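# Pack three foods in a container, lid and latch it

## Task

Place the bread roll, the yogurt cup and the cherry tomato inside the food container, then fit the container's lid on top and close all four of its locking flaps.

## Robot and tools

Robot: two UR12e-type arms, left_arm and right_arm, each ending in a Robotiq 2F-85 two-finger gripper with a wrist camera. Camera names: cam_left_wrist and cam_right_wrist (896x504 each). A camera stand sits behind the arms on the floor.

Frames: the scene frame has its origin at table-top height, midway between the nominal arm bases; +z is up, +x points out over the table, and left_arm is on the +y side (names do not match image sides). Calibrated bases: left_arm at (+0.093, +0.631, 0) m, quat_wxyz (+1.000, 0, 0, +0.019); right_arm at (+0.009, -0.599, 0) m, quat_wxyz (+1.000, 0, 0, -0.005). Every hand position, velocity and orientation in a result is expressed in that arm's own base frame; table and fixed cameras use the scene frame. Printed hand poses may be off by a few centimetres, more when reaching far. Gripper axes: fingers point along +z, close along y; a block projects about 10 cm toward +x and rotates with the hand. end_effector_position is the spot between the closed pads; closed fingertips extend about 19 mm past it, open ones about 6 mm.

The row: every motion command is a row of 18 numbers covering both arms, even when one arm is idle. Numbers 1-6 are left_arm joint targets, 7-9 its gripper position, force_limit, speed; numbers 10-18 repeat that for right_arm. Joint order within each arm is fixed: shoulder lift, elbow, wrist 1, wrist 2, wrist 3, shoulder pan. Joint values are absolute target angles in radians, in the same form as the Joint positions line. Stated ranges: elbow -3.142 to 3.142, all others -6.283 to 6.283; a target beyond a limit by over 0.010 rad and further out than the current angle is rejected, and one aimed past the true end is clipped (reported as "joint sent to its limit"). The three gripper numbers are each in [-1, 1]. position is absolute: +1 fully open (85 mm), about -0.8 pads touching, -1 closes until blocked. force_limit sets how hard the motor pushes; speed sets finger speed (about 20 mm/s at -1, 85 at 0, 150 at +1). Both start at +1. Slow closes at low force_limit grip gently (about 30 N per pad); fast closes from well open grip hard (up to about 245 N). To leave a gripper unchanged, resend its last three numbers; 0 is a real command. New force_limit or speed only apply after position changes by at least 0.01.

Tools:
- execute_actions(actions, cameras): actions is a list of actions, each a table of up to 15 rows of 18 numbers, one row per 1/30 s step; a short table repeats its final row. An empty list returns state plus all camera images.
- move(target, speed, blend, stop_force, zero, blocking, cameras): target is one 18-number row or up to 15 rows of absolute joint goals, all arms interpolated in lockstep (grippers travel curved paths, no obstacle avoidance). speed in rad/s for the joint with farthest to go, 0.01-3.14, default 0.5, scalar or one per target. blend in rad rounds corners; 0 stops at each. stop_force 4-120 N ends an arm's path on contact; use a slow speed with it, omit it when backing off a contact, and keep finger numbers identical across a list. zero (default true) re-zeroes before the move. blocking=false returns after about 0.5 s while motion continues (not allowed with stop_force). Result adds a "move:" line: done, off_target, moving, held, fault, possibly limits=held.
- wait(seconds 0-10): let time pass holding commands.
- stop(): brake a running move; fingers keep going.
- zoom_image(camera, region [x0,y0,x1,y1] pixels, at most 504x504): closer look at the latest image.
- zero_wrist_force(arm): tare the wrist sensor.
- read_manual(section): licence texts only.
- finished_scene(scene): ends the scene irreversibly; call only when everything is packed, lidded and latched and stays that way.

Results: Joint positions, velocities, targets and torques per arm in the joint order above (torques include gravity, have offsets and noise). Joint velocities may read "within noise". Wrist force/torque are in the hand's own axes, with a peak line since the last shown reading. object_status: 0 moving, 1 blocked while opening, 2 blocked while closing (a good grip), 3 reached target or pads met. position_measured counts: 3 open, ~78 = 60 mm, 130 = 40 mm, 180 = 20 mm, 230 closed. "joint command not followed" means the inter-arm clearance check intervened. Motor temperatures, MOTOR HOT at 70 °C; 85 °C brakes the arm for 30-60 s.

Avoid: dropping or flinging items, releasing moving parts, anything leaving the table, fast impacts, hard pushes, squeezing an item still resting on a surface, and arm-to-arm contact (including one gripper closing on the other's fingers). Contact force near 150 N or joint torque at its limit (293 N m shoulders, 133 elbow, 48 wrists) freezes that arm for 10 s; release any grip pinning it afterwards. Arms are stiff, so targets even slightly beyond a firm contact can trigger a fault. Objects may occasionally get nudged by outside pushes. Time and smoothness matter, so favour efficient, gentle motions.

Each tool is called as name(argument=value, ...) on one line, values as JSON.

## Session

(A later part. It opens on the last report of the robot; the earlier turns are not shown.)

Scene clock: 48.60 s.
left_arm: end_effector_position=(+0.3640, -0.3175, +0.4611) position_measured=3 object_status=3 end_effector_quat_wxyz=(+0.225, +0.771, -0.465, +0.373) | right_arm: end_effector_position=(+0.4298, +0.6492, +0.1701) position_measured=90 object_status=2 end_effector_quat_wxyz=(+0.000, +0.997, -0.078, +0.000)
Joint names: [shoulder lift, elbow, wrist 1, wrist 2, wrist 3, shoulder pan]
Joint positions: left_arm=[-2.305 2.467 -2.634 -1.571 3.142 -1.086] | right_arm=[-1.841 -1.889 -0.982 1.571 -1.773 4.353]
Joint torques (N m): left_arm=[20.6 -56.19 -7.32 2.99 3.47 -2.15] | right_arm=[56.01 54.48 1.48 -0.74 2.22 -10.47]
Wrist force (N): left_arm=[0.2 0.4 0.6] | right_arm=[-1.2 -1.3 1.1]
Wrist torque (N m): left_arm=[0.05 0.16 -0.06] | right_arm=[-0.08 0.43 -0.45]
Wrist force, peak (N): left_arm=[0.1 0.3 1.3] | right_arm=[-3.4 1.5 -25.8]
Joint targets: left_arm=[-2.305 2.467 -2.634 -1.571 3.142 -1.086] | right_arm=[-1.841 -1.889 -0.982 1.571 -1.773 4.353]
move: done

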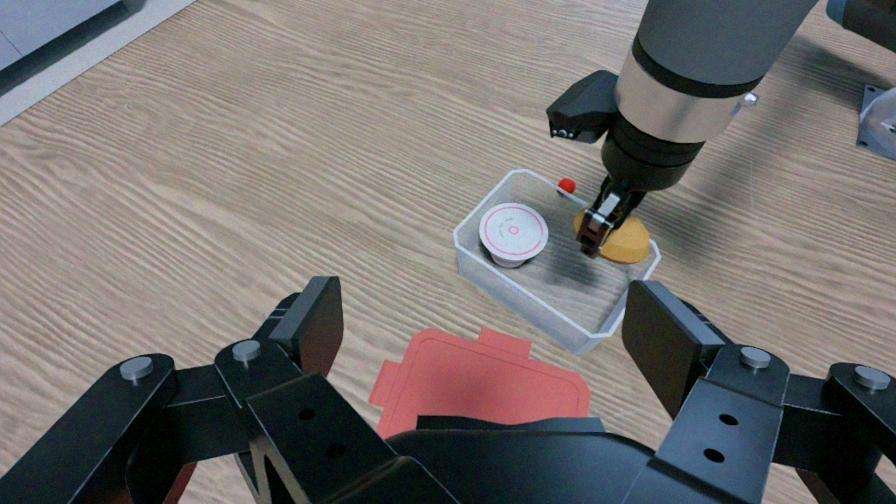

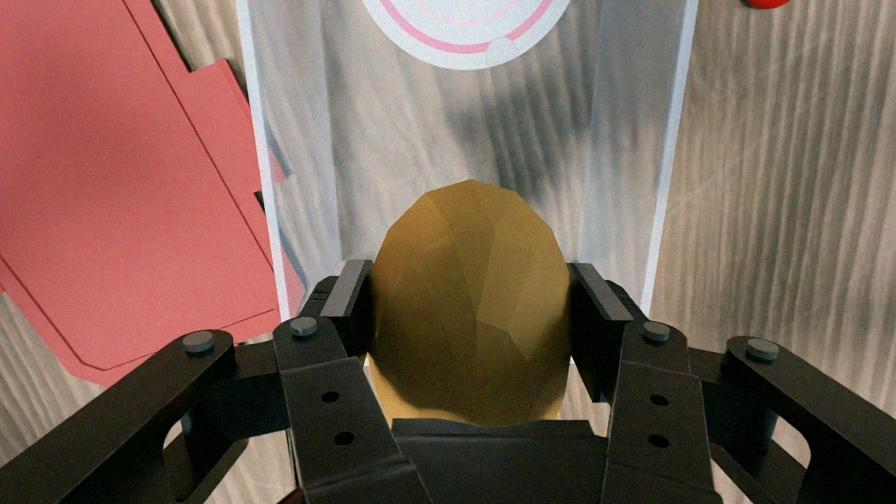

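move(target=[-2.305,2.467,-2.634,-1.571,3.1416,-1.086,1,1,1,-2.011,-1.979,-0.722,1.571,-1.773,4.353,-1,-0.8,-0.9], speed=0.1, stop_force=5, cameras=["all"])

Scene clock: 52.33 s.
left_arm: end_effector_position=(+0.3640, -0.3175, +0.4611) position_measured=3 object_status=3 end_effector_quat_wxyz=(+0.225, +0.771, -0.465, +0.373) | right_arm: end_effector_position=(+0.4299, +0.6492, +0.0223) position_measured=90 object_status=2 end_effector_quat_wxyz=(+0.000, +0.997, -0.079, +0.000)
Joint names: [shoulder lift, elbow, wrist 1, wrist 2, wrist 3, shoulder pan]
Joint positions: left_arm=[-2.305 2.467 -2.634 -1.571 3.142 -1.086] | right_arm=[-2.011 -1.979 -0.722 1.571 -1.773 4.353]
Joint torques (N m): left_arm=[20.5 -55.32 -7.18 2.38 3.43 4.15] | right_arm=[62.3 26.43 7.61 -0.7 1.66 -9.3]
Wrist force (N): left_arm=[-0.1 0.3 0.8] | right_arm=[-1.1 -1.2 1.0]
Wrist torque (N m): left_arm=[0.05 0.19 -0.06] | right_arm=[-0.03 0.35 -0.40]
Wrist force, peak (N): left_arm=[0.2 0.6 1.1] | right_arm=[-1.6 -1.7 1.7]
Joint targets: left_arm=[-2.305 2.467 -2.634 -1.571 3.142 -1.086] | right_arm=[-2.011 -1.979 -0.722 1.571 -1.773 4.353]
move: done

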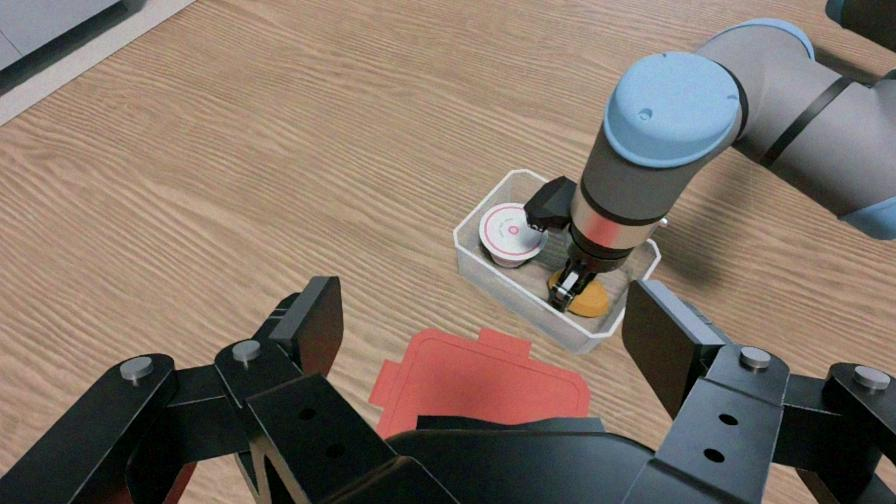

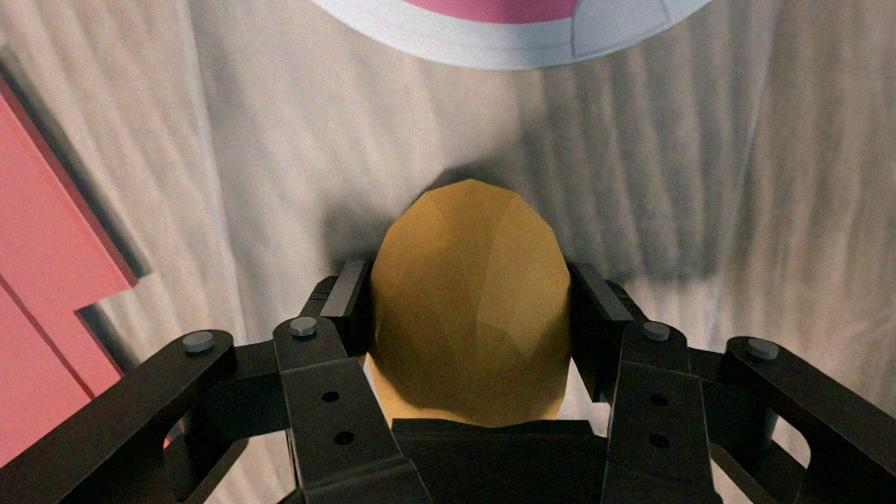

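move(target=[[-2.305,2.467,-2.634,-1.571,3.1416,-1.086,1,1,1,-2.011,-1.979,-0.722,1.571,-1.773,4.353,0.75,-0.8,-0.9],[-2.305,2.467,-2.634,-1.571,3.1416,-1.086,1,1,1,-1.841,-1.889,-0.982,1.571,-1.773,4.353,0.75,-0.8,-0.9],[-2.305,2.467,-2.634,-1.571,3.1416,-1.086,1,1,1,-1.729,-1.968,-1.015,1.571,-0.581,4.131,0.75,-0.8,-0.9]], speed=[0.3,0.3,0.7], blend=[0,0.03,0], cameras=["all"])

Scene clock: 56.90 s.
left_arm: end_effector_position=(+0.3640, -0.3175, +0.4611) position_measured=3 object_status=3 end_effector_quat_wxyz=(+0.225, +0.771, -0.465, +0.373) | right_arm: end_effector_position=(+0.5311, +0.4912, +0.2005) position_measured=35 object_status=3 end_effector_quat_wxyz=(+0.000, +0.707, -0.707, +0.000)
Joint names: [shoulder lift, elbow, wrist 1, wrist 2, wrist 3, shoulder pan]
Joint positions: left_arm=[-2.305 2.467 -2.634 -1.571 3.142 -1.086] | right_arm=[-1.729 -1.968 -1.015 1.571 -0.581 4.131]
Joint torques (N m): left_arm=[18.08 -55.73 -7.52 2.52 3.01 4.37] | right_arm=[71.6 34.91 0.71 -0.63 1.9 -11.02]
Wrist force (N): left_arm=[0.0 0.6 0.7] | right_arm=[-1.7 -1.9 -0.1]
Wrist torque (N m): left_arm=[0.09 0.18 -0.06] | right_arm=[-0.17 0.43 -0.39]
Wrist force, peak (N): left_arm=[0.4 0.6 1.0] | right_arm=[-1.3 -0.6 3.3]
Joint targets: left_arm=[-2.305 2.467 -2.634 -1.571 3.142 -1.086] | right_arm=[-1.729 -1.968 -1.015 1.571 -0.581 4.131]
move: done

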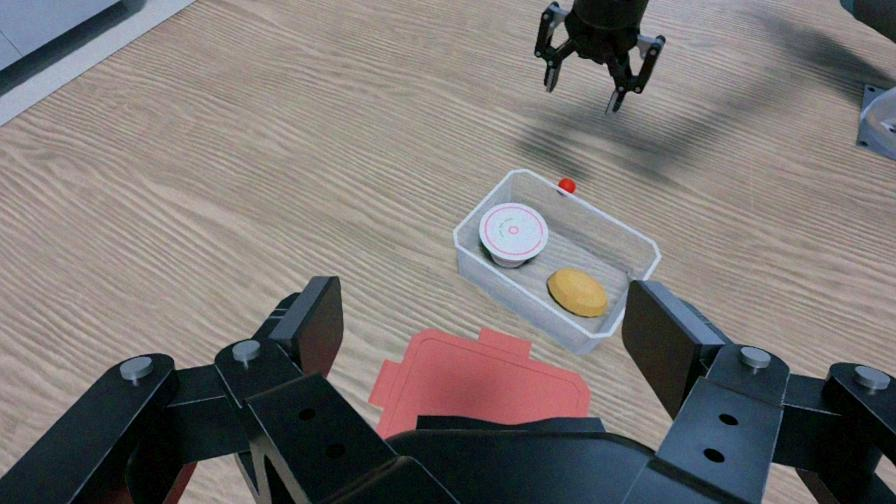

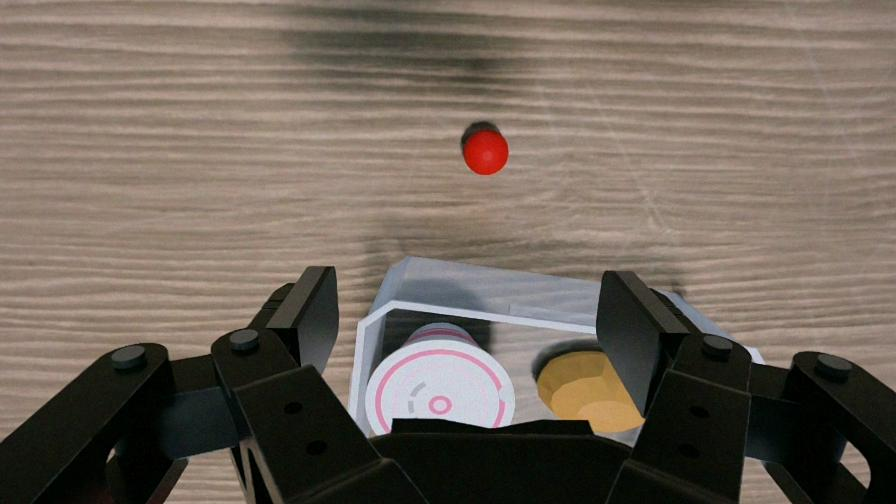

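move(target=[[-2.305,2.467,-2.634,-1.571,3.1416,-1.086,1,1,1,-1.816,-2.103,-0.793,1.571,-0.579,4.133,0.75,-0.8,-0.9],[-2.305,2.467,-2.634,-1.571,3.1416,-1.086,1,1,1,-1.915,-2.14,-0.657,1.571,-0.579,4.133,0.75,-0.8,-0.9],[-2.305,2.467,-2.634,-1.571,3.1416,-1.086,1,1,1,-1.915,-2.14,-0.657,1.571,-0.579,4.133,-1,-0.9,-0.9]], speed=[0.4,0.12,0.3], blend=[0.01,0,0], cameras=["cam_right_wrist"])

Scene clock: 61.53 s.
left_arm: end_effector_position=(+0.3640, -0.3175, +0.4611) position_measured=3 object_status=3 end_effector_quat_wxyz=(+0.225, +0.771, -0.465, +0.373) | right_arm: end_effector_position=(+0.5158, +0.4703, +0.0212) position_measured=165 object_status=0 end_effector_quat_wxyz=(+0.000, +0.707, -0.707, +0.000)
Joint names: [shoulder lift, elbow, wrist 1, wrist 2, wrist 3, shoulder pan]
Joint positions: left_arm=[-2.305 2.467 -2.634 -1.571 3.142 -1.086] | right_arm=[-1.915 -2.14 -0.657 1.571 -0.579 4.133]
Joint torques (N m): left_arm=[20.66 -55.85 -7.14 2.76 2.99 9.7] | right_arm=[52.26 22.96 7.31 -0.67 1.92 13.87]
Wrist force (N): left_arm=[0.2 0.3 0.7] | right_arm=[-1.3 -1.1 -2.8]
Wrist torque (N m): left_arm=[0.03 0.16 -0.05] | right_arm=[-0.02 0.33 -0.37]
Wrist force, peak (N): left_arm=[0.1 0.8 1.1] | right_arm=[-0.9 -1.6 -3.1]
Joint targets: left_arm=[-2.305 2.467 -2.634 -1.571 3.142 -1.086] | right_arm=[-1.915 -2.140 -0.657 1.571 -0.579 4.133]
move: done
Images, in order (width x height): cam_right_wrist 896x504.

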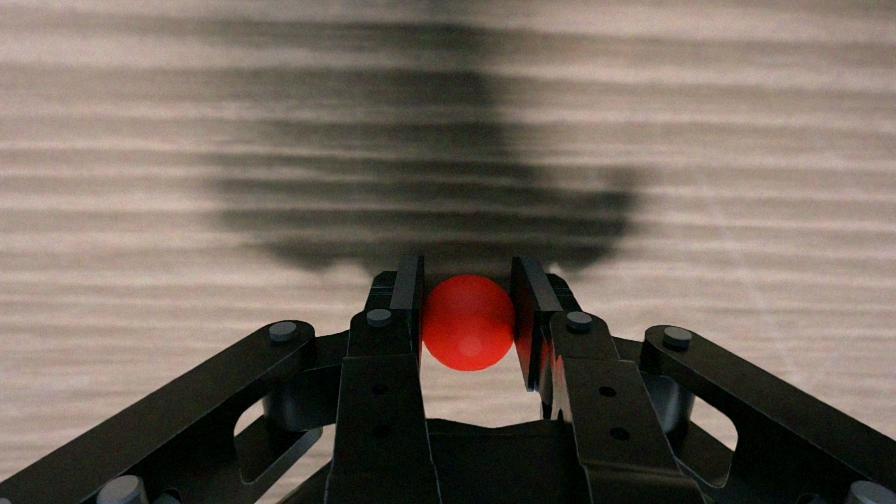

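move(target=[[-2.305,2.467,-2.634,-1.571,3.1416,-1.086,1,1,1,-1.816,-2.103,-0.793,1.571,-0.579,4.133,-1,-0.9,-0.9],[-2.305,2.467,-2.634,-1.571,3.1416,-1.086,1,1,1,-1.710,-2.034,-0.968,1.571,-0.579,4.133,-1,-0.9,-0.9],[-2.305,2.467,-2.634,-1.571,3.1416,-1.086,1,1,1,-1.814,-1.9035,-0.9945,1.571,-0.286,4.269,-1,-0.9,-0.9]], speed=[0.2,0.4,0.4], blend=[0.03,0.05,0], cameras=["all"])

zoom_image(camera="cam_left_wrist", region=[440, 120, 740, 370])

Scene clock: 65.30 s.
left_arm: end_effector_position=(+0.3640, -0.3175, +0.4611) position_measured=3 object_status=3 end_effector_quat_wxyz=(+0.225, +0.771, -0.465, +0.373) | right_arm: end_effector_position=(+0.4777, +0.5999, +0.1802) position_measured=165 object_status=2 end_effector_quat_wxyz=(+0.000, -0.649, +0.760, +0.000)
Joint names: [shoulder lift, elbow, wrist 1, wrist 2, wrist 3, shoulder pan]
Joint positions: left_arm=[-2.305 2.467 -2.634 -1.571 3.142 -1.086] | right_arm=[-1.814 -1.904 -0.994 1.571 -0.286 4.269]
Joint torques (N m): left_arm=[20.75 -54.36 -7.22 2.28 3.18 12.96] | right_arm=[52.34 56.55 0.89 -0.44 2.08 21.17]
Wrist force (N): left_arm=[-0.2 0.3 0.6] | right_arm=[-1.1 -1.3 1.4]
Wrist torque (N m): left_arm=[0.04 0.21 -0.06] | right_arm=[-0.07 0.38 -0.47]
Wrist force, peak (N): left_arm=[-0.2 0.5 1.3] | right_arm=[-1.0 -1.3 -3.5]
Joint targets: left_arm=[-2.305 2.467 -2.634 -1.571 3.142 -1.086] | right_arm=[-1.814 -1.903 -0.994 1.571 -0.286 4.269]
move: done

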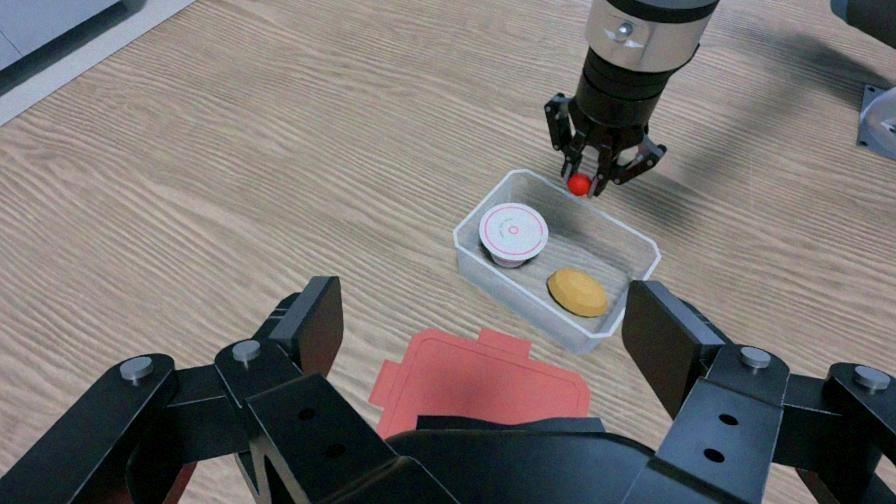

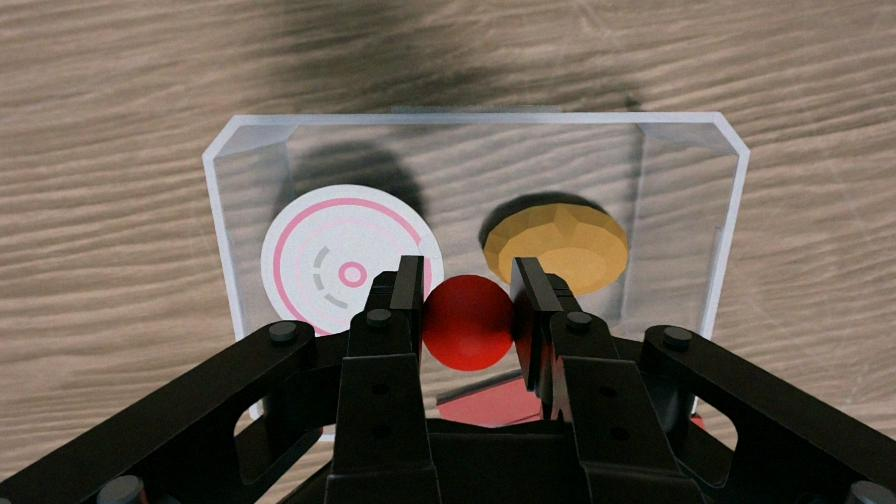

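Scaled by 1.680 from the camera's 896x504 image, which has a finer 1280x720 frame.

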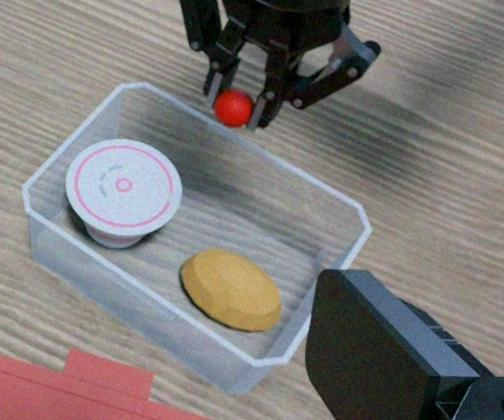

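move(target=[[-2.305,2.467,-2.634,-1.571,3.1416,-1.086,1,1,1,-1.801,-1.921,-0.990,1.571,-0.272,4.283,-1,-0.9,-0.9],[-2.305,2.467,-2.634,-1.571,3.1416,-1.086,1,1,1,-1.960,-2.012,-0.740,1.571,-0.272,4.283,-1,-0.9,-0.9]], speed=[0.2,0.12], stop_force=6, cameras=["all"])

Scene clock: 69.10 s.
left_arm: end_effector_position=(+0.3640, -0.3175, +0.4611) position_measured=3 object_status=3 end_effector_quat_wxyz=(+0.225, +0.771, -0.465, +0.373) | right_arm: end_effector_position=(+0.4655, +0.5985, +0.0418) position_measured=165 object_status=2 end_effector_quat_wxyz=(+0.000, -0.649, +0.761, +0.000)
Joint names: [shoulder lift, elbow, wrist 1, wrist 2, wrist 3, shoulder pan]
Joint positions: left_arm=[-2.305 2.467 -2.634 -1.571 3.142 -1.086] | right_arm=[-1.96 -2.012 -0.74 1.571 -0.272 4.283]
Joint torques (N m): left_arm=[20.7 -55.17 -7.58 2.51 3.29 10.58] | right_arm=[57.91 26.84 7.94 -0.48 2.15 18.12]
Wrist force (N): left_arm=[-0.1 0.6 0.8] | right_arm=[-1.1 -1.5 0.8]
Wrist torque (N m): left_arm=[0.08 0.21 -0.05] | right_arm=[-0.05 0.34 -0.40]
Wrist force, peak (N): left_arm=[-0.1 0.7 1.2] | right_arm=[-1.8 -3.5 0.9]
Joint targets: left_arm=[-2.305 2.467 -2.634 -1.571 3.142 -1.086] | right_arm=[-1.960 -2.012 -0.740 1.571 -0.272 4.283]
move: done

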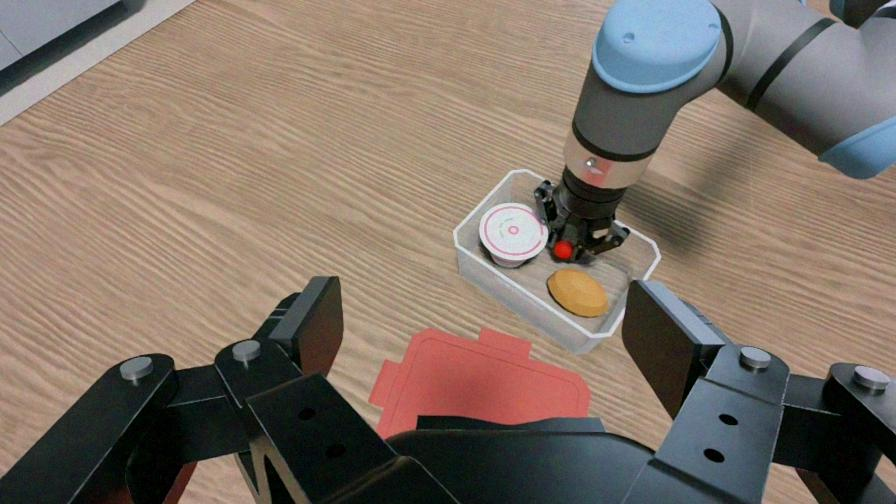

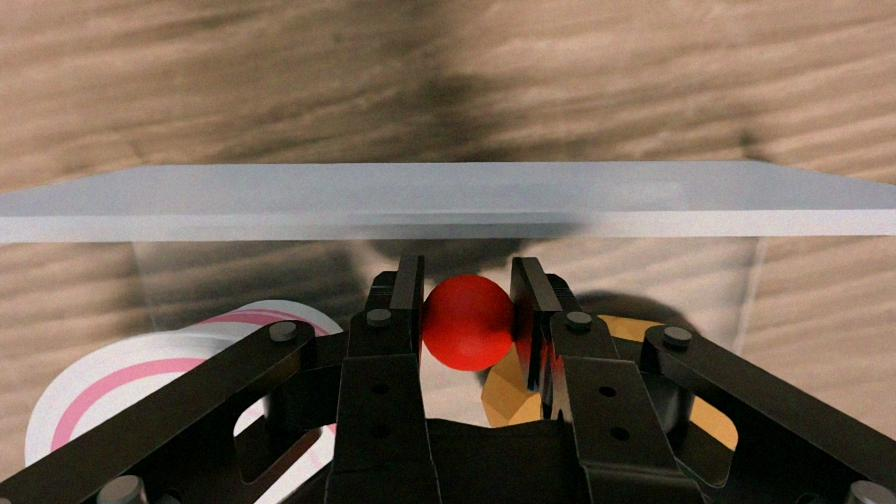

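move(target=[[-2.305,2.467,-2.634,-1.571,3.1416,-1.086,1,1,1,-1.960,-2.012,-0.740,1.571,-0.272,4.283,0.0,-0.9,-1],[-2.305,2.467,-2.634,-1.571,3.1416,-1.086,1,1,1,-1.801,-1.921,-0.990,1.571,-0.272,4.283,0.0,-0.9,-1]], speed=0.3, cameras=["all"])

zoom_image(camera="cam_left_wrist", region=[360, 120, 740, 450])

Scene clock: 71.57 s.
left_arm: end_effector_position=(+0.3640, -0.3175, +0.4611) position_measured=3 object_status=3 end_effector_quat_wxyz=(+0.225, +0.771, -0.465, +0.373) | right_arm: end_effector_position=(+0.4654, +0.5983, +0.1798) position_measured=128 object_status=3 end_effector_quat_wxyz=(+0.000, -0.649, +0.761, +0.000)
Joint names: [shoulder lift, elbow, wrist 1, wrist 2, wrist 3, shoulder pan]
Joint positions: left_arm=[-2.305 2.467 -2.634 -1.571 3.142 -1.086] | right_arm=[-1.801 -1.921 -0.99 1.571 -0.272 4.283]
Joint torques (N m): left_arm=[18.97 -54.87 -7.44 2.51 3.1 13.01] | right_arm=[76 56.02 0.88 -0.3 1.6 15.08]
Wrist force (N): left_arm=[0.1 0.3 0.6] | right_arm=[-1.6 -1.6 0.7]
Wrist torque (N m): left_arm=[0.05 0.16 -0.06] | right_arm=[-0.11 0.47 -0.45]
Wrist force, peak (N): left_arm=[0.0 0.8 1.0] | right_arm=[-0.4 -1.1 2.8]
Joint targets: left_arm=[-2.305 2.467 -2.634 -1.571 3.142 -1.086] | right_arm=[-1.801 -1.921 -0.990 1.571 -0.272 4.283]
move: done

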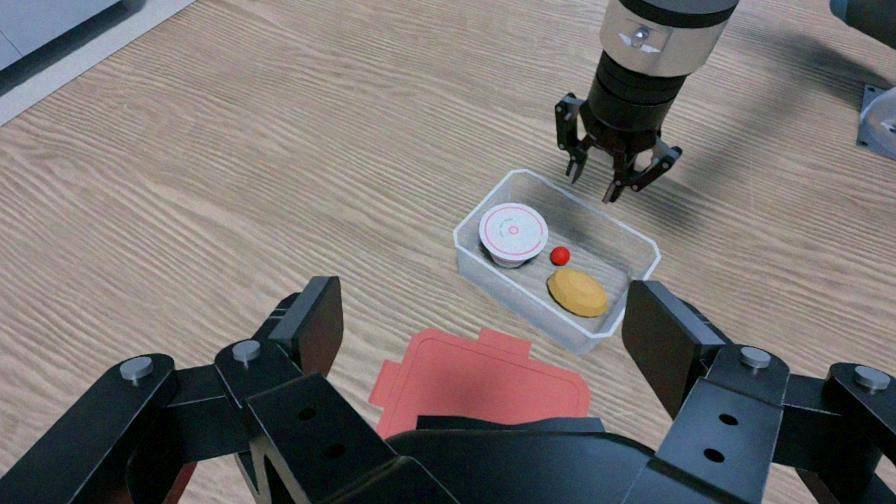

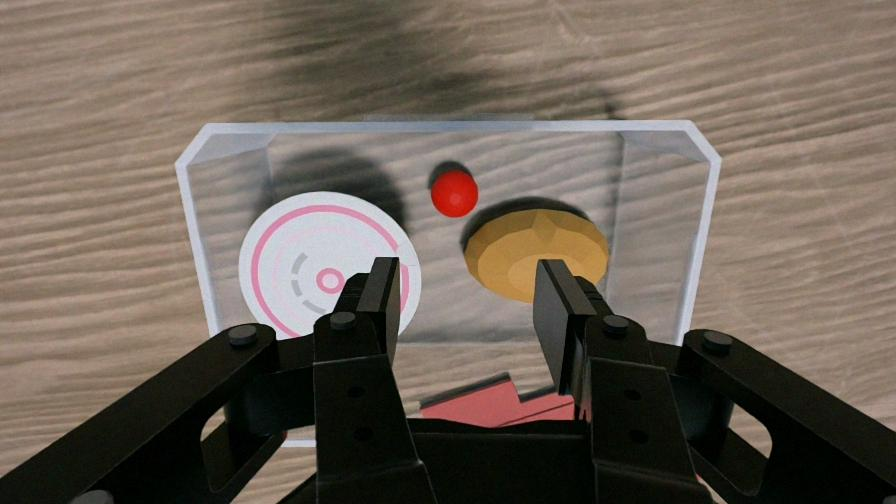

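Scaled by 1.326 from the camera's 896x504 image, which has a finer 1280x720 frame.

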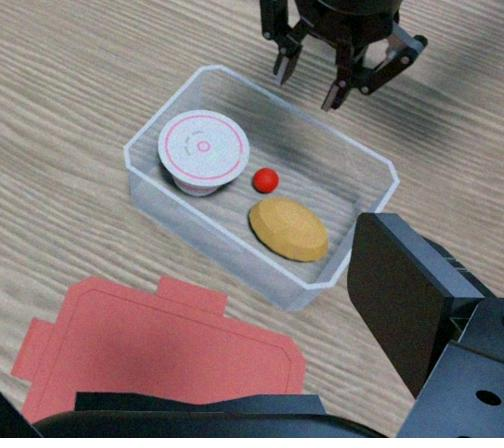

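move(target=[[-2.305,2.467,-2.634,-1.571,3.1416,-1.086,1,1,1,-1.338,-1.88,-1.494,1.571,-2.277,4.006,1,1,1],[-1.669,2.343,-2.245,-1.571,2.003,-1.139,1,1,1,-1.338,-1.88,-1.494,1.571,-2.277,4.006,1,1,1]], speed=0.8, cameras=["all"])

zoom_image(camera="cam_left_wrist", region=[200, 0, 700, 300])

Scene clock: 77.17 s.
left_arm: end_effector_position=(+0.3701, -0.3871, +0.1499) position_measured=3 object_status=3 end_effector_quat_wxyz=(+0.000, +1.000, +0.000, +0.000) | right_arm: end_effector_position=(+0.4885, +0.3042, +0.4494) position_measured=3 object_status=3 end_effector_quat_wxyz=(+0.000, +1.000, +0.000, +0.000)
Joint names: [shoulder lift, elbow, wrist 1, wrist 2, wrist 3, shoulder pan]
Joint positions: left_arm=[-1.669 2.343 -2.245 -1.571 2.003 -1.139] | right_arm=[-1.338 -1.88 -1.494 1.571 -2.277 4.006]
Joint torques (N m): left_arm=[-16.41 -46.49 -0.6 2.57 -3.5 -17.55] | right_arm=[43.67 63.48 1.14 -0.8 -2.42 -15.68]
Wrist force (N): left_arm=[0.5 0.5 0.3] | right_arm=[-1.2 -1.2 0.9]
Wrist torque (N m): left_arm=[-0.17 0.37 0.15] | right_arm=[-0.01 0.35 -0.22]
Wrist force, peak (N): left_arm=[0.8 1.0 2.0] | right_arm=[-1.8 -1.1 2.2]
Joint targets: left_arm=[-1.669 2.343 -2.245 -1.571 2.003 -1.139] | right_arm=[-1.338 -1.880 -1.494 1.571 -2.277 4.006]
move: done

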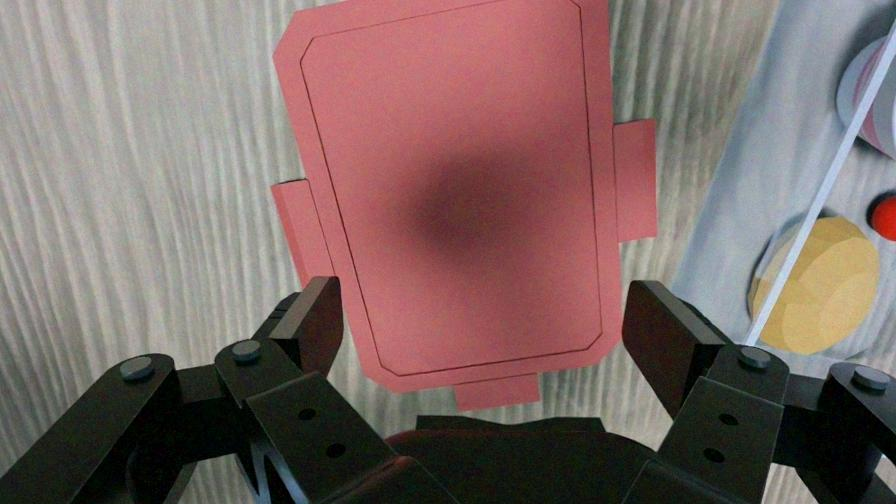

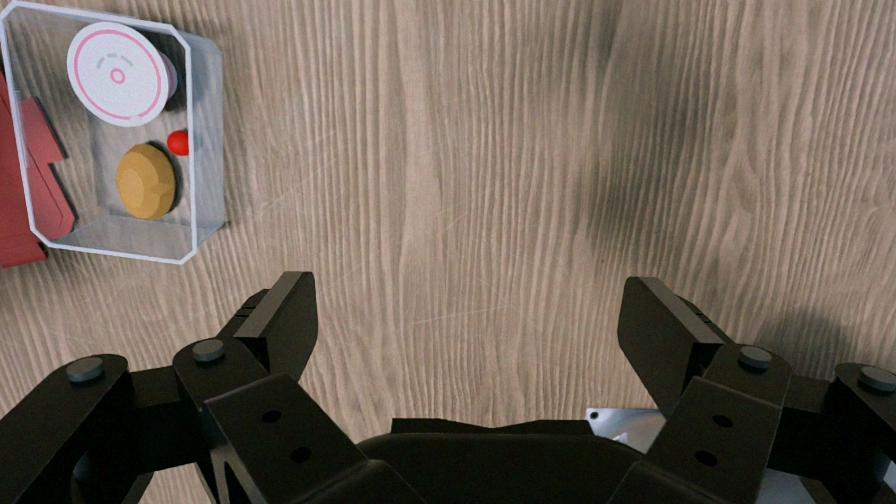

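Scaled by 1.008 from the camera's 896x504 image, which has a finer 1280x720 frame.

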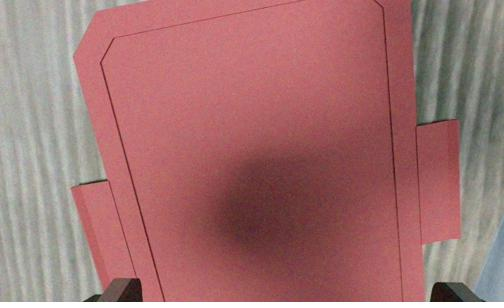

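zoom_image(camera="cam_left_wrist", region=[255, 160, 355, 290])

zoom_image(camera="cam_left_wrist", region=[560, 100, 680, 260])

zoom_image(camera="cam_left_wrist", region=[360, 340, 620, 430])

Scaled by 3.877 from the camera's 896x504 image, which has a finer 1280x720 frame.

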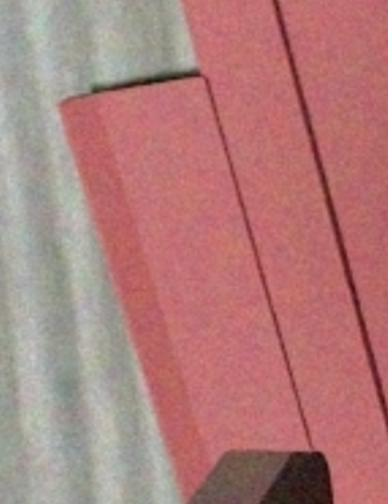

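Scaled by 3.150 from the camera's 896x504 image, which has a finer 1280x720 frame.

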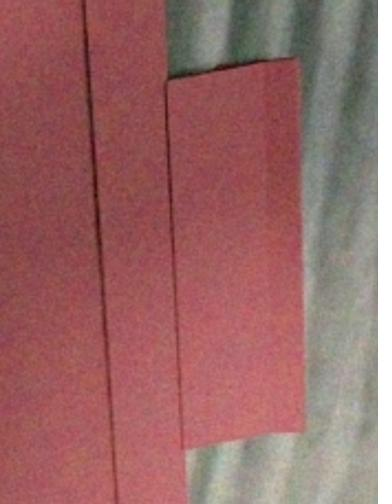

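Scaled by 1.938 from the camera's 896x504 image, which has a finer 1280x720 frame.

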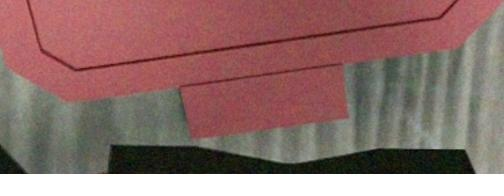

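move(target=[[-1.958,1.983,-1.596,-1.571,2.36,-0.777,1,1,1,-1.338,-1.88,-1.494,1.571,-2.277,4.006,1,1,1],[-1.958,1.983,-1.596,-1.571,2.36,-0.777,1,1,1,-2.073,-2.287,0.782,1.571,-3.142,4.378,1,1,1]], speed=0.9, cameras=["cam_right_wrist"])

zoom_image(camera="cam_right_wrist", region=[250, 30, 650, 300])

Scene clock: 82.93 s.
left_arm: end_effector_position=(+0.4500, -0.1983, +0.4499) position_measured=3 object_status=3 end_effector_quat_wxyz=(+0.000, +1.000, +0.002, +0.000) | right_arm: end_effector_position=(+0.4271, +0.6987, +0.1699) position_measured=3 object_status=3 end_effector_quat_wxyz=(-0.311, +0.687, +0.489, +0.438)
Joint names: [shoulder lift, elbow, wrist 1, wrist 2, wrist 3, shoulder pan]
Joint positions: left_arm=[-1.958 1.983 -1.596 -1.571 2.36 -0.777] | right_arm=[-2.073 -2.287 0.782 1.571 -3.142 4.378]
Joint torques (N m): left_arm=[-24.7 -55.96 -0.43 2.45 3.26 17.37] | right_arm=[51.92 11.23 7.85 -0.85 -2.54 19.4]
Wrist force (N): left_arm=[0.4 0.6 0.5] | right_arm=[0.2 -1.6 1.1]
Wrist torque (N m): left_arm=[-0.14 0.37 0.01] | right_arm=[-0.07 -0.06 0.07]
Wrist force, peak (N): left_arm=[0.5 -2.3 -3.1] | right_arm=[-1.3 -2.5 1.0]
Joint targets: left_arm=[-1.958 1.983 -1.596 -1.571 2.360 -0.777] | right_arm=[-2.073 -2.287 0.782 1.571 -3.142 4.378]
move: done
Images, in order (width x height): cam_right_wrist 896x504.

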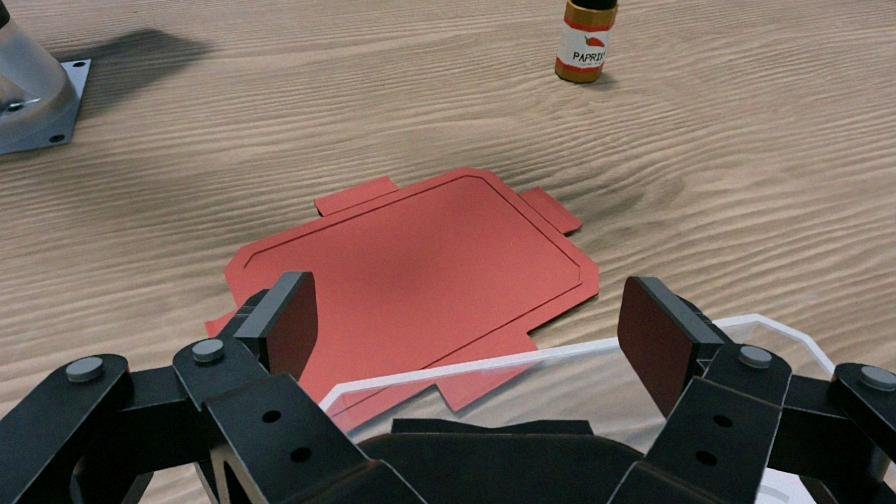

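Scaled by 1.260 from the camera's 896x504 image, which has a finer 1280x720 frame.

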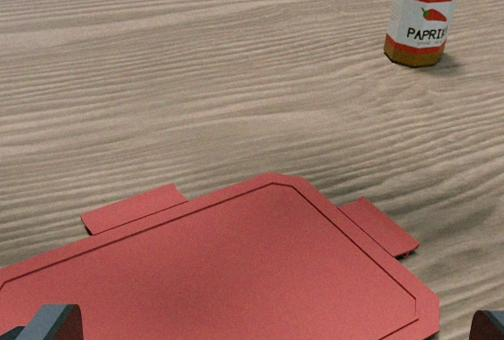

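zoom_image(camera="cam_right_wrist", region=[490, 170, 620, 310])

zoom_image(camera="cam_right_wrist", region=[300, 160, 420, 240])

zoom_image(camera="cam_right_wrist", region=[420, 310, 600, 420])

Scaled by 3.600 from the camera's 896x504 image, which has a finer 1280x720 frame.

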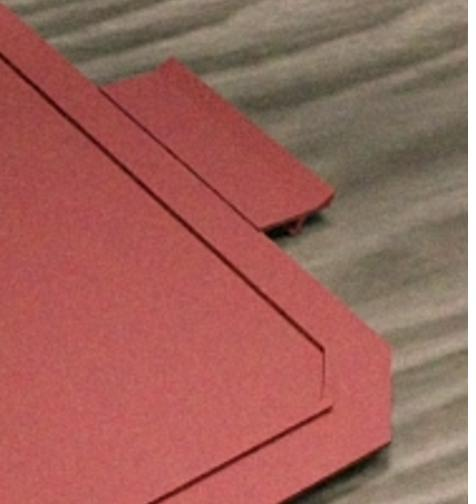

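Scaled by 4.200 from the camera's 896x504 image, which has a finer 1280x720 frame.

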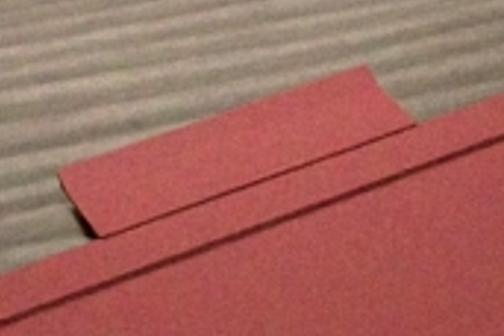

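Scaled by 2.800 from the camera's 896x504 image, which has a finer 1280x720 frame.

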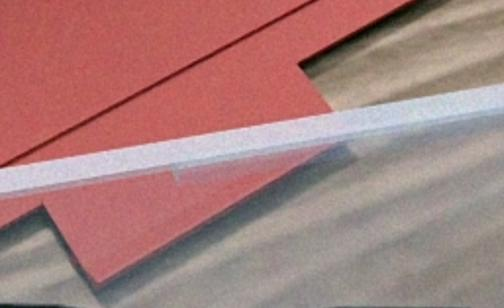

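move(target=[-1.794,2.508,-2.285,-1.571,3.442,-1.096,1,1,1,-1.338,-1.88,-1.494,1.571,-2.277,4.006,1,1,1], speed=0.8, cameras=["cam_left_wrist"])

zoom_image(camera="cam_left_wrist", region=[250, 120, 650, 420])

Scene clock: 87.30 s.
left_arm: end_effector_position=(+0.3451, -0.2906, +0.1200) position_measured=3 object_status=3 end_effector_quat_wxyz=(+0.000, +0.766, -0.643, +0.000) | right_arm: end_effector_position=(+0.4885, +0.3043, +0.4493) position_measured=3 object_status=3 end_effector_quat_wxyz=(+0.000, +1.000, +0.000, +0.000)
Joint names: [shoulder lift, elbow, wrist 1, wrist 2, wrist 3, shoulder pan]
Joint positions: left_arm=[-1.794 2.508 -2.285 -1.571 3.442 -1.096] | right_arm=[-1.338 -1.88 -1.494 1.571 -2.277 4.006]
Joint torques (N m): left_arm=[-4.23 -30.88 -7.13 1.98 3.21 -16.08] | right_arm=[44.51 63.6 1.33 -0.48 1.92 -15.82]
Wrist force (N): left_arm=[0.3 0.7 0.1] | right_arm=[-1.5 -1.3 0.7]
Wrist torque (N m): left_arm=[-0.10 0.38 -0.01] | right_arm=[-0.04 0.39 -0.35]
Wrist force, peak (N): left_arm=[0.7 1.1 1.0] | right_arm=[-1.5 -2.6 1.2]
Joint targets: left_arm=[-1.794 2.508 -2.285 -1.571 3.442 -1.096] | right_arm=[-1.338 -1.880 -1.494 1.571 -2.277 4.006]
move: done
Images, in order (width x height): cam_left_wrist 896x504.

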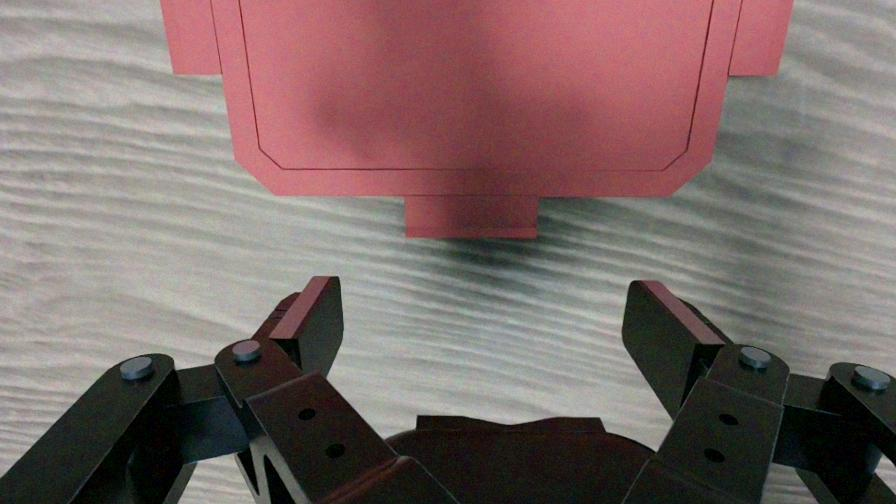

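Scaled by 1.260 from the camera's 896x504 image, which has a finer 1280x720 frame.

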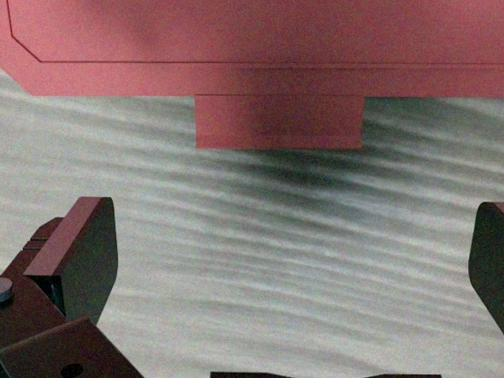

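move(target=[[-1.655,2.582,-2.498,-1.571,3.4395,-1.0987,1,1,1,-1.338,-1.88,-1.494,1.571,-2.277,4.006,1,1,1],[-1.552,2.611,-2.63,-1.571,3.4395,-1.0987,1,1,1,-1.338,-1.88,-1.494,1.571,-2.277,4.006,1,1,1]], speed=[0.3,0.06], stop_force=5, cameras=["cam_left_wrist"])

Scene clock: 91.57 s.
left_arm: end_effector_position=(+0.3421, -0.2872, +0.0111) position_measured=3 object_status=3 end_effector_quat_wxyz=(+0.000, +0.766, -0.643, +0.000) | right_arm: end_effector_position=(+0.4885, +0.3042, +0.4494) position_measured=3 object_status=3 end_effector_quat_wxyz=(+0.000, +1.000, +0.000, +0.000)
Joint names: [shoulder lift, elbow, wrist 1, wrist 2, wrist 3, shoulder pan]
Joint positions: left_arm=[-1.552 2.611 -2.63 -1.571 3.439 -1.099] | right_arm=[-1.338 -1.88 -1.494 1.571 -2.277 4.006]
Joint torques (N m): left_arm=[-13.46 -19.18 -7.21 1.85 -3.29 -16.35] | right_arm=[42.15 63.58 0.72 -0.64 2.19 -15.47]
Wrist force (N): left_arm=[0.4 0.5 0.2] | right_arm=[-1.4 -1.5 1.2]
Wrist torque (N m): left_arm=[-0.14 0.38 0.13] | right_arm=[-0.06 0.38 -0.35]
Wrist force, peak (N): left_arm=[0.3 0.5 1.3] | right_arm=[-2.0 -1.5 0.9]
Joint targets: left_arm=[-1.552 2.611 -2.630 -1.571 3.439 -1.099] | right_arm=[-1.338 -1.880 -1.494 1.571 -2.277 4.006]
move: done
Images, in order (width x height): cam_left_wrist 896x504.

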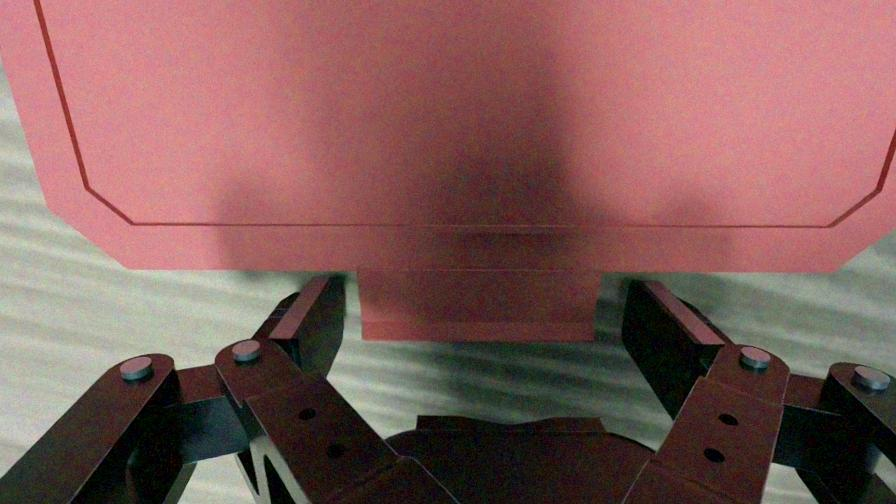

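move(target=[-1.552,2.611,-2.63,-1.571,3.4395,-1.0987,-1,-0.7,-1,-1.338,-1.88,-1.494,1.571,-2.277,4.006,1,1,1], cameras=["cam_left_wrist"])

Scene clock: 92.93 s.
left_arm: end_effector_position=(+0.3421, -0.2872, +0.0111) position_measured=52 object_status=0 end_effector_quat_wxyz=(+0.000, +0.766, -0.643, +0.000) | right_arm: end_effector_position=(+0.4885, +0.3042, +0.4494) position_measured=3 object_status=3 end_effector_quat_wxyz=(+0.000, +1.000, +0.000, +0.000)
Joint names: [shoulder lift, elbow, wrist 1, wrist 2, wrist 3, shoulder pan]
Joint positions: left_arm=[-1.552 2.611 -2.63 -1.571 3.439 -1.099] | right_arm=[-1.338 -1.88 -1.494 1.571 -2.277 4.006]
Joint torques (N m): left_arm=[-11.22 -19.11 -5.83 1.89 -2.99 -14.47] | right_arm=[43.89 63.68 1.35 -0.79 1.62 -14.94]
Wrist force (N): left_arm=[-3.5 2.3 -17.4] | right_arm=[-0.6 -1.2 0.8]
Wrist torque (N m): left_arm=[-0.13 0.37 0.07] | right_arm=[-0.02 0.24 -0.35]
Wrist force, peak (N): left_arm=[-3.5 2.2 -17.5] | right_arm=[-1.2 -1.2 1.4]
Joint targets: left_arm=[-1.552 2.611 -2.630 -1.571 3.439 -1.099] | right_arm=[-1.338 -1.880 -1.494 1.571 -2.277 4.006]
move: done
Images, in order (width x height): cam_left_wrist 896x504.

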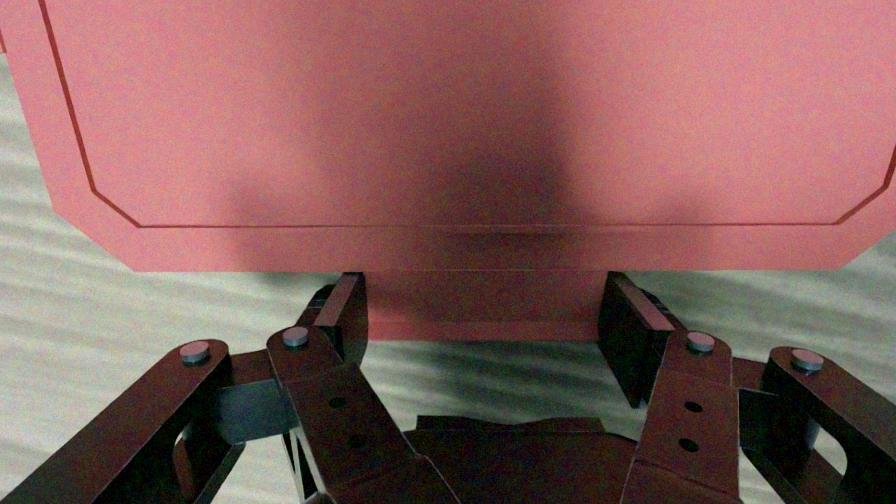

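move(target=[-1.593,2.6006,-2.579,-1.571,3.4395,-1.0987,-1,-0.7,-1,-1.338,-1.88,-1.494,1.571,-2.277,4.006,1,1,1], speed=0.04, cameras=["all"])

Scene clock: 94.83 s.
left_arm: end_effector_position=(+0.3422, -0.2874, +0.0261) position_measured=52 object_status=2 end_effector_quat_wxyz=(+0.000, +0.766, -0.643, +0.000) | right_arm: end_effector_position=(+0.4885, +0.3042, +0.4494) position_measured=3 object_status=3 end_effector_quat_wxyz=(+0.000, +1.000, +0.000, +0.000)
Joint names: [shoulder lift, elbow, wrist 1, wrist 2, wrist 3, shoulder pan]
Joint positions: left_arm=[-1.593 2.601 -2.579 -1.571 3.439 -1.099] | right_arm=[-1.338 -1.88 -1.494 1.571 -2.277 4.006]
Joint torques (N m): left_arm=[-34.96 -34.92 -0.61 1.67 -2.78 -15.1] | right_arm=[43.46 62.62 1.14 -0.65 2.34 -14.66]
Wrist force (N): left_arm=[0.5 0.6 1.1] | right_arm=[-1.0 -1.4 1.2]
Wrist torque (N m): left_arm=[-0.11 0.38 0.12] | right_arm=[-0.05 0.31 -0.35]
Wrist force, peak (N): left_arm=[-3.5 2.6 -17.7] | right_arm=[-1.4 -2.0 1.0]
Joint targets: left_arm=[-1.593 2.601 -2.579 -1.571 3.439 -1.099] | right_arm=[-1.338 -1.880 -1.494 1.571 -2.277 4.006]
move: done

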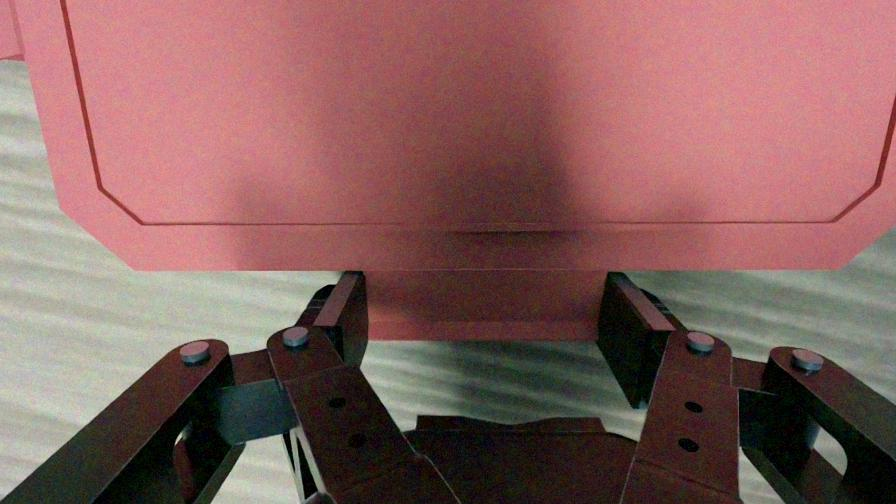

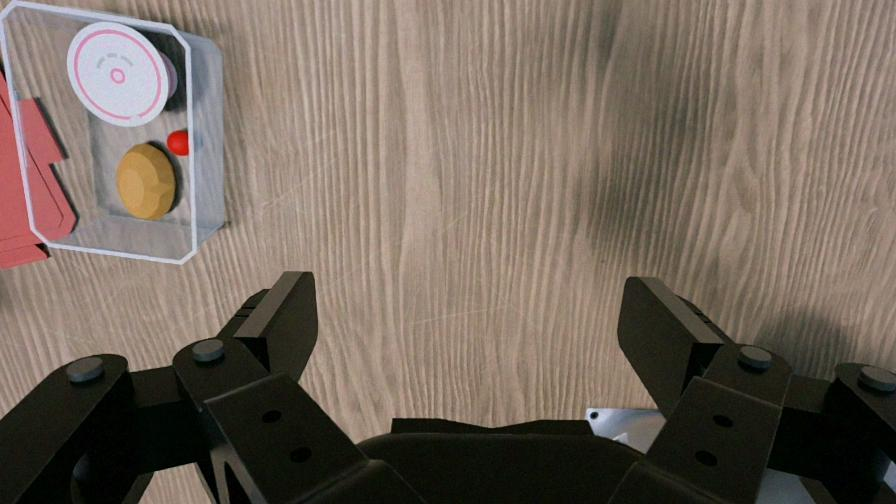

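move(target=[-1.885,2.456,-2.142,-1.571,3.4395,-1.0987,-1,-0.7,-1,-1.338,-1.88,-1.494,1.571,-2.277,4.006,1,1,1], speed=0.15, cameras=["all"])

Scene clock: 98.53 s.
left_arm: end_effector_position=(+0.3422, -0.2873, +0.1705) position_measured=52 object_status=2 end_effector_quat_wxyz=(+0.000, +0.766, -0.643, +0.000) | right_arm: end_effector_position=(+0.4885, +0.3042, +0.4494) position_measured=3 object_status=3 end_effector_quat_wxyz=(+0.000, +1.000, +0.000, +0.000)
Joint names: [shoulder lift, elbow, wrist 1, wrist 2, wrist 3, shoulder pan]
Joint positions: left_arm=[-1.885 2.456 -2.142 -1.571 3.439 -1.099] | right_arm=[-1.338 -1.88 -1.494 1.571 -2.277 4.006]
Joint torques (N m): left_arm=[-24.39 -49.7 -1.57 2.12 -1.83 -10.15] | right_arm=[43.93 63.28 1.43 -0.21 2.42 -15.18]
Wrist force (N): left_arm=[0.5 0.7 1.6] | right_arm=[-1.5 -1.5 0.9]
Wrist torque (N m): left_arm=[-0.09 0.35 0.15] | right_arm=[-0.06 0.39 -0.34]
Wrist force, peak (N): left_arm=[0.5 0.7 1.6] | right_arm=[-1.6 -1.4 1.4]
Joint targets: left_arm=[-1.885 2.456 -2.142 -1.571 3.439 -1.099] | right_arm=[-1.338 -1.880 -1.494 1.571 -2.277 4.006]
move: done

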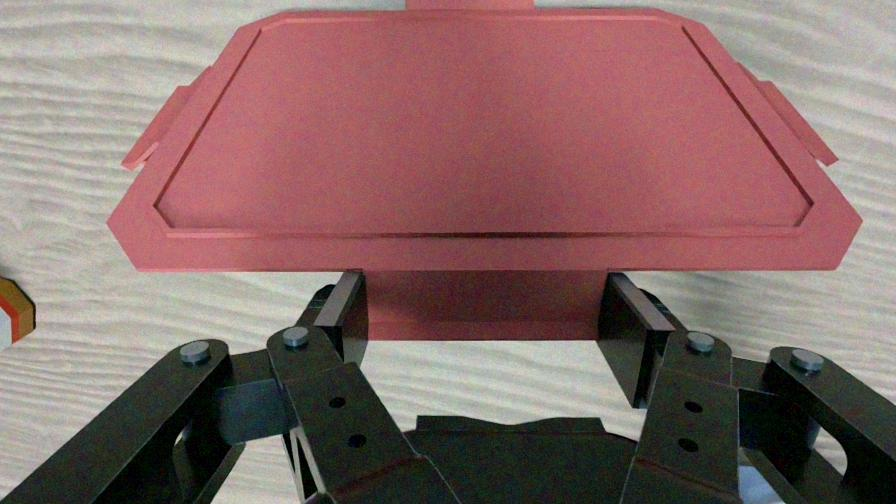

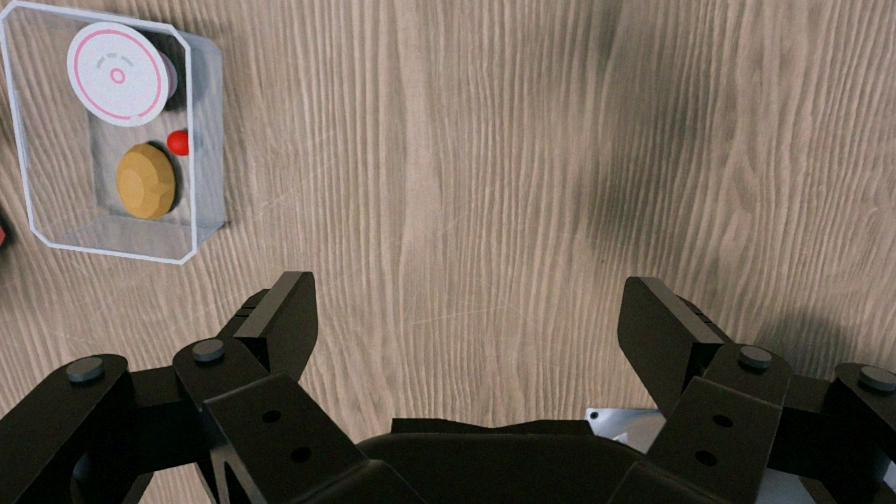

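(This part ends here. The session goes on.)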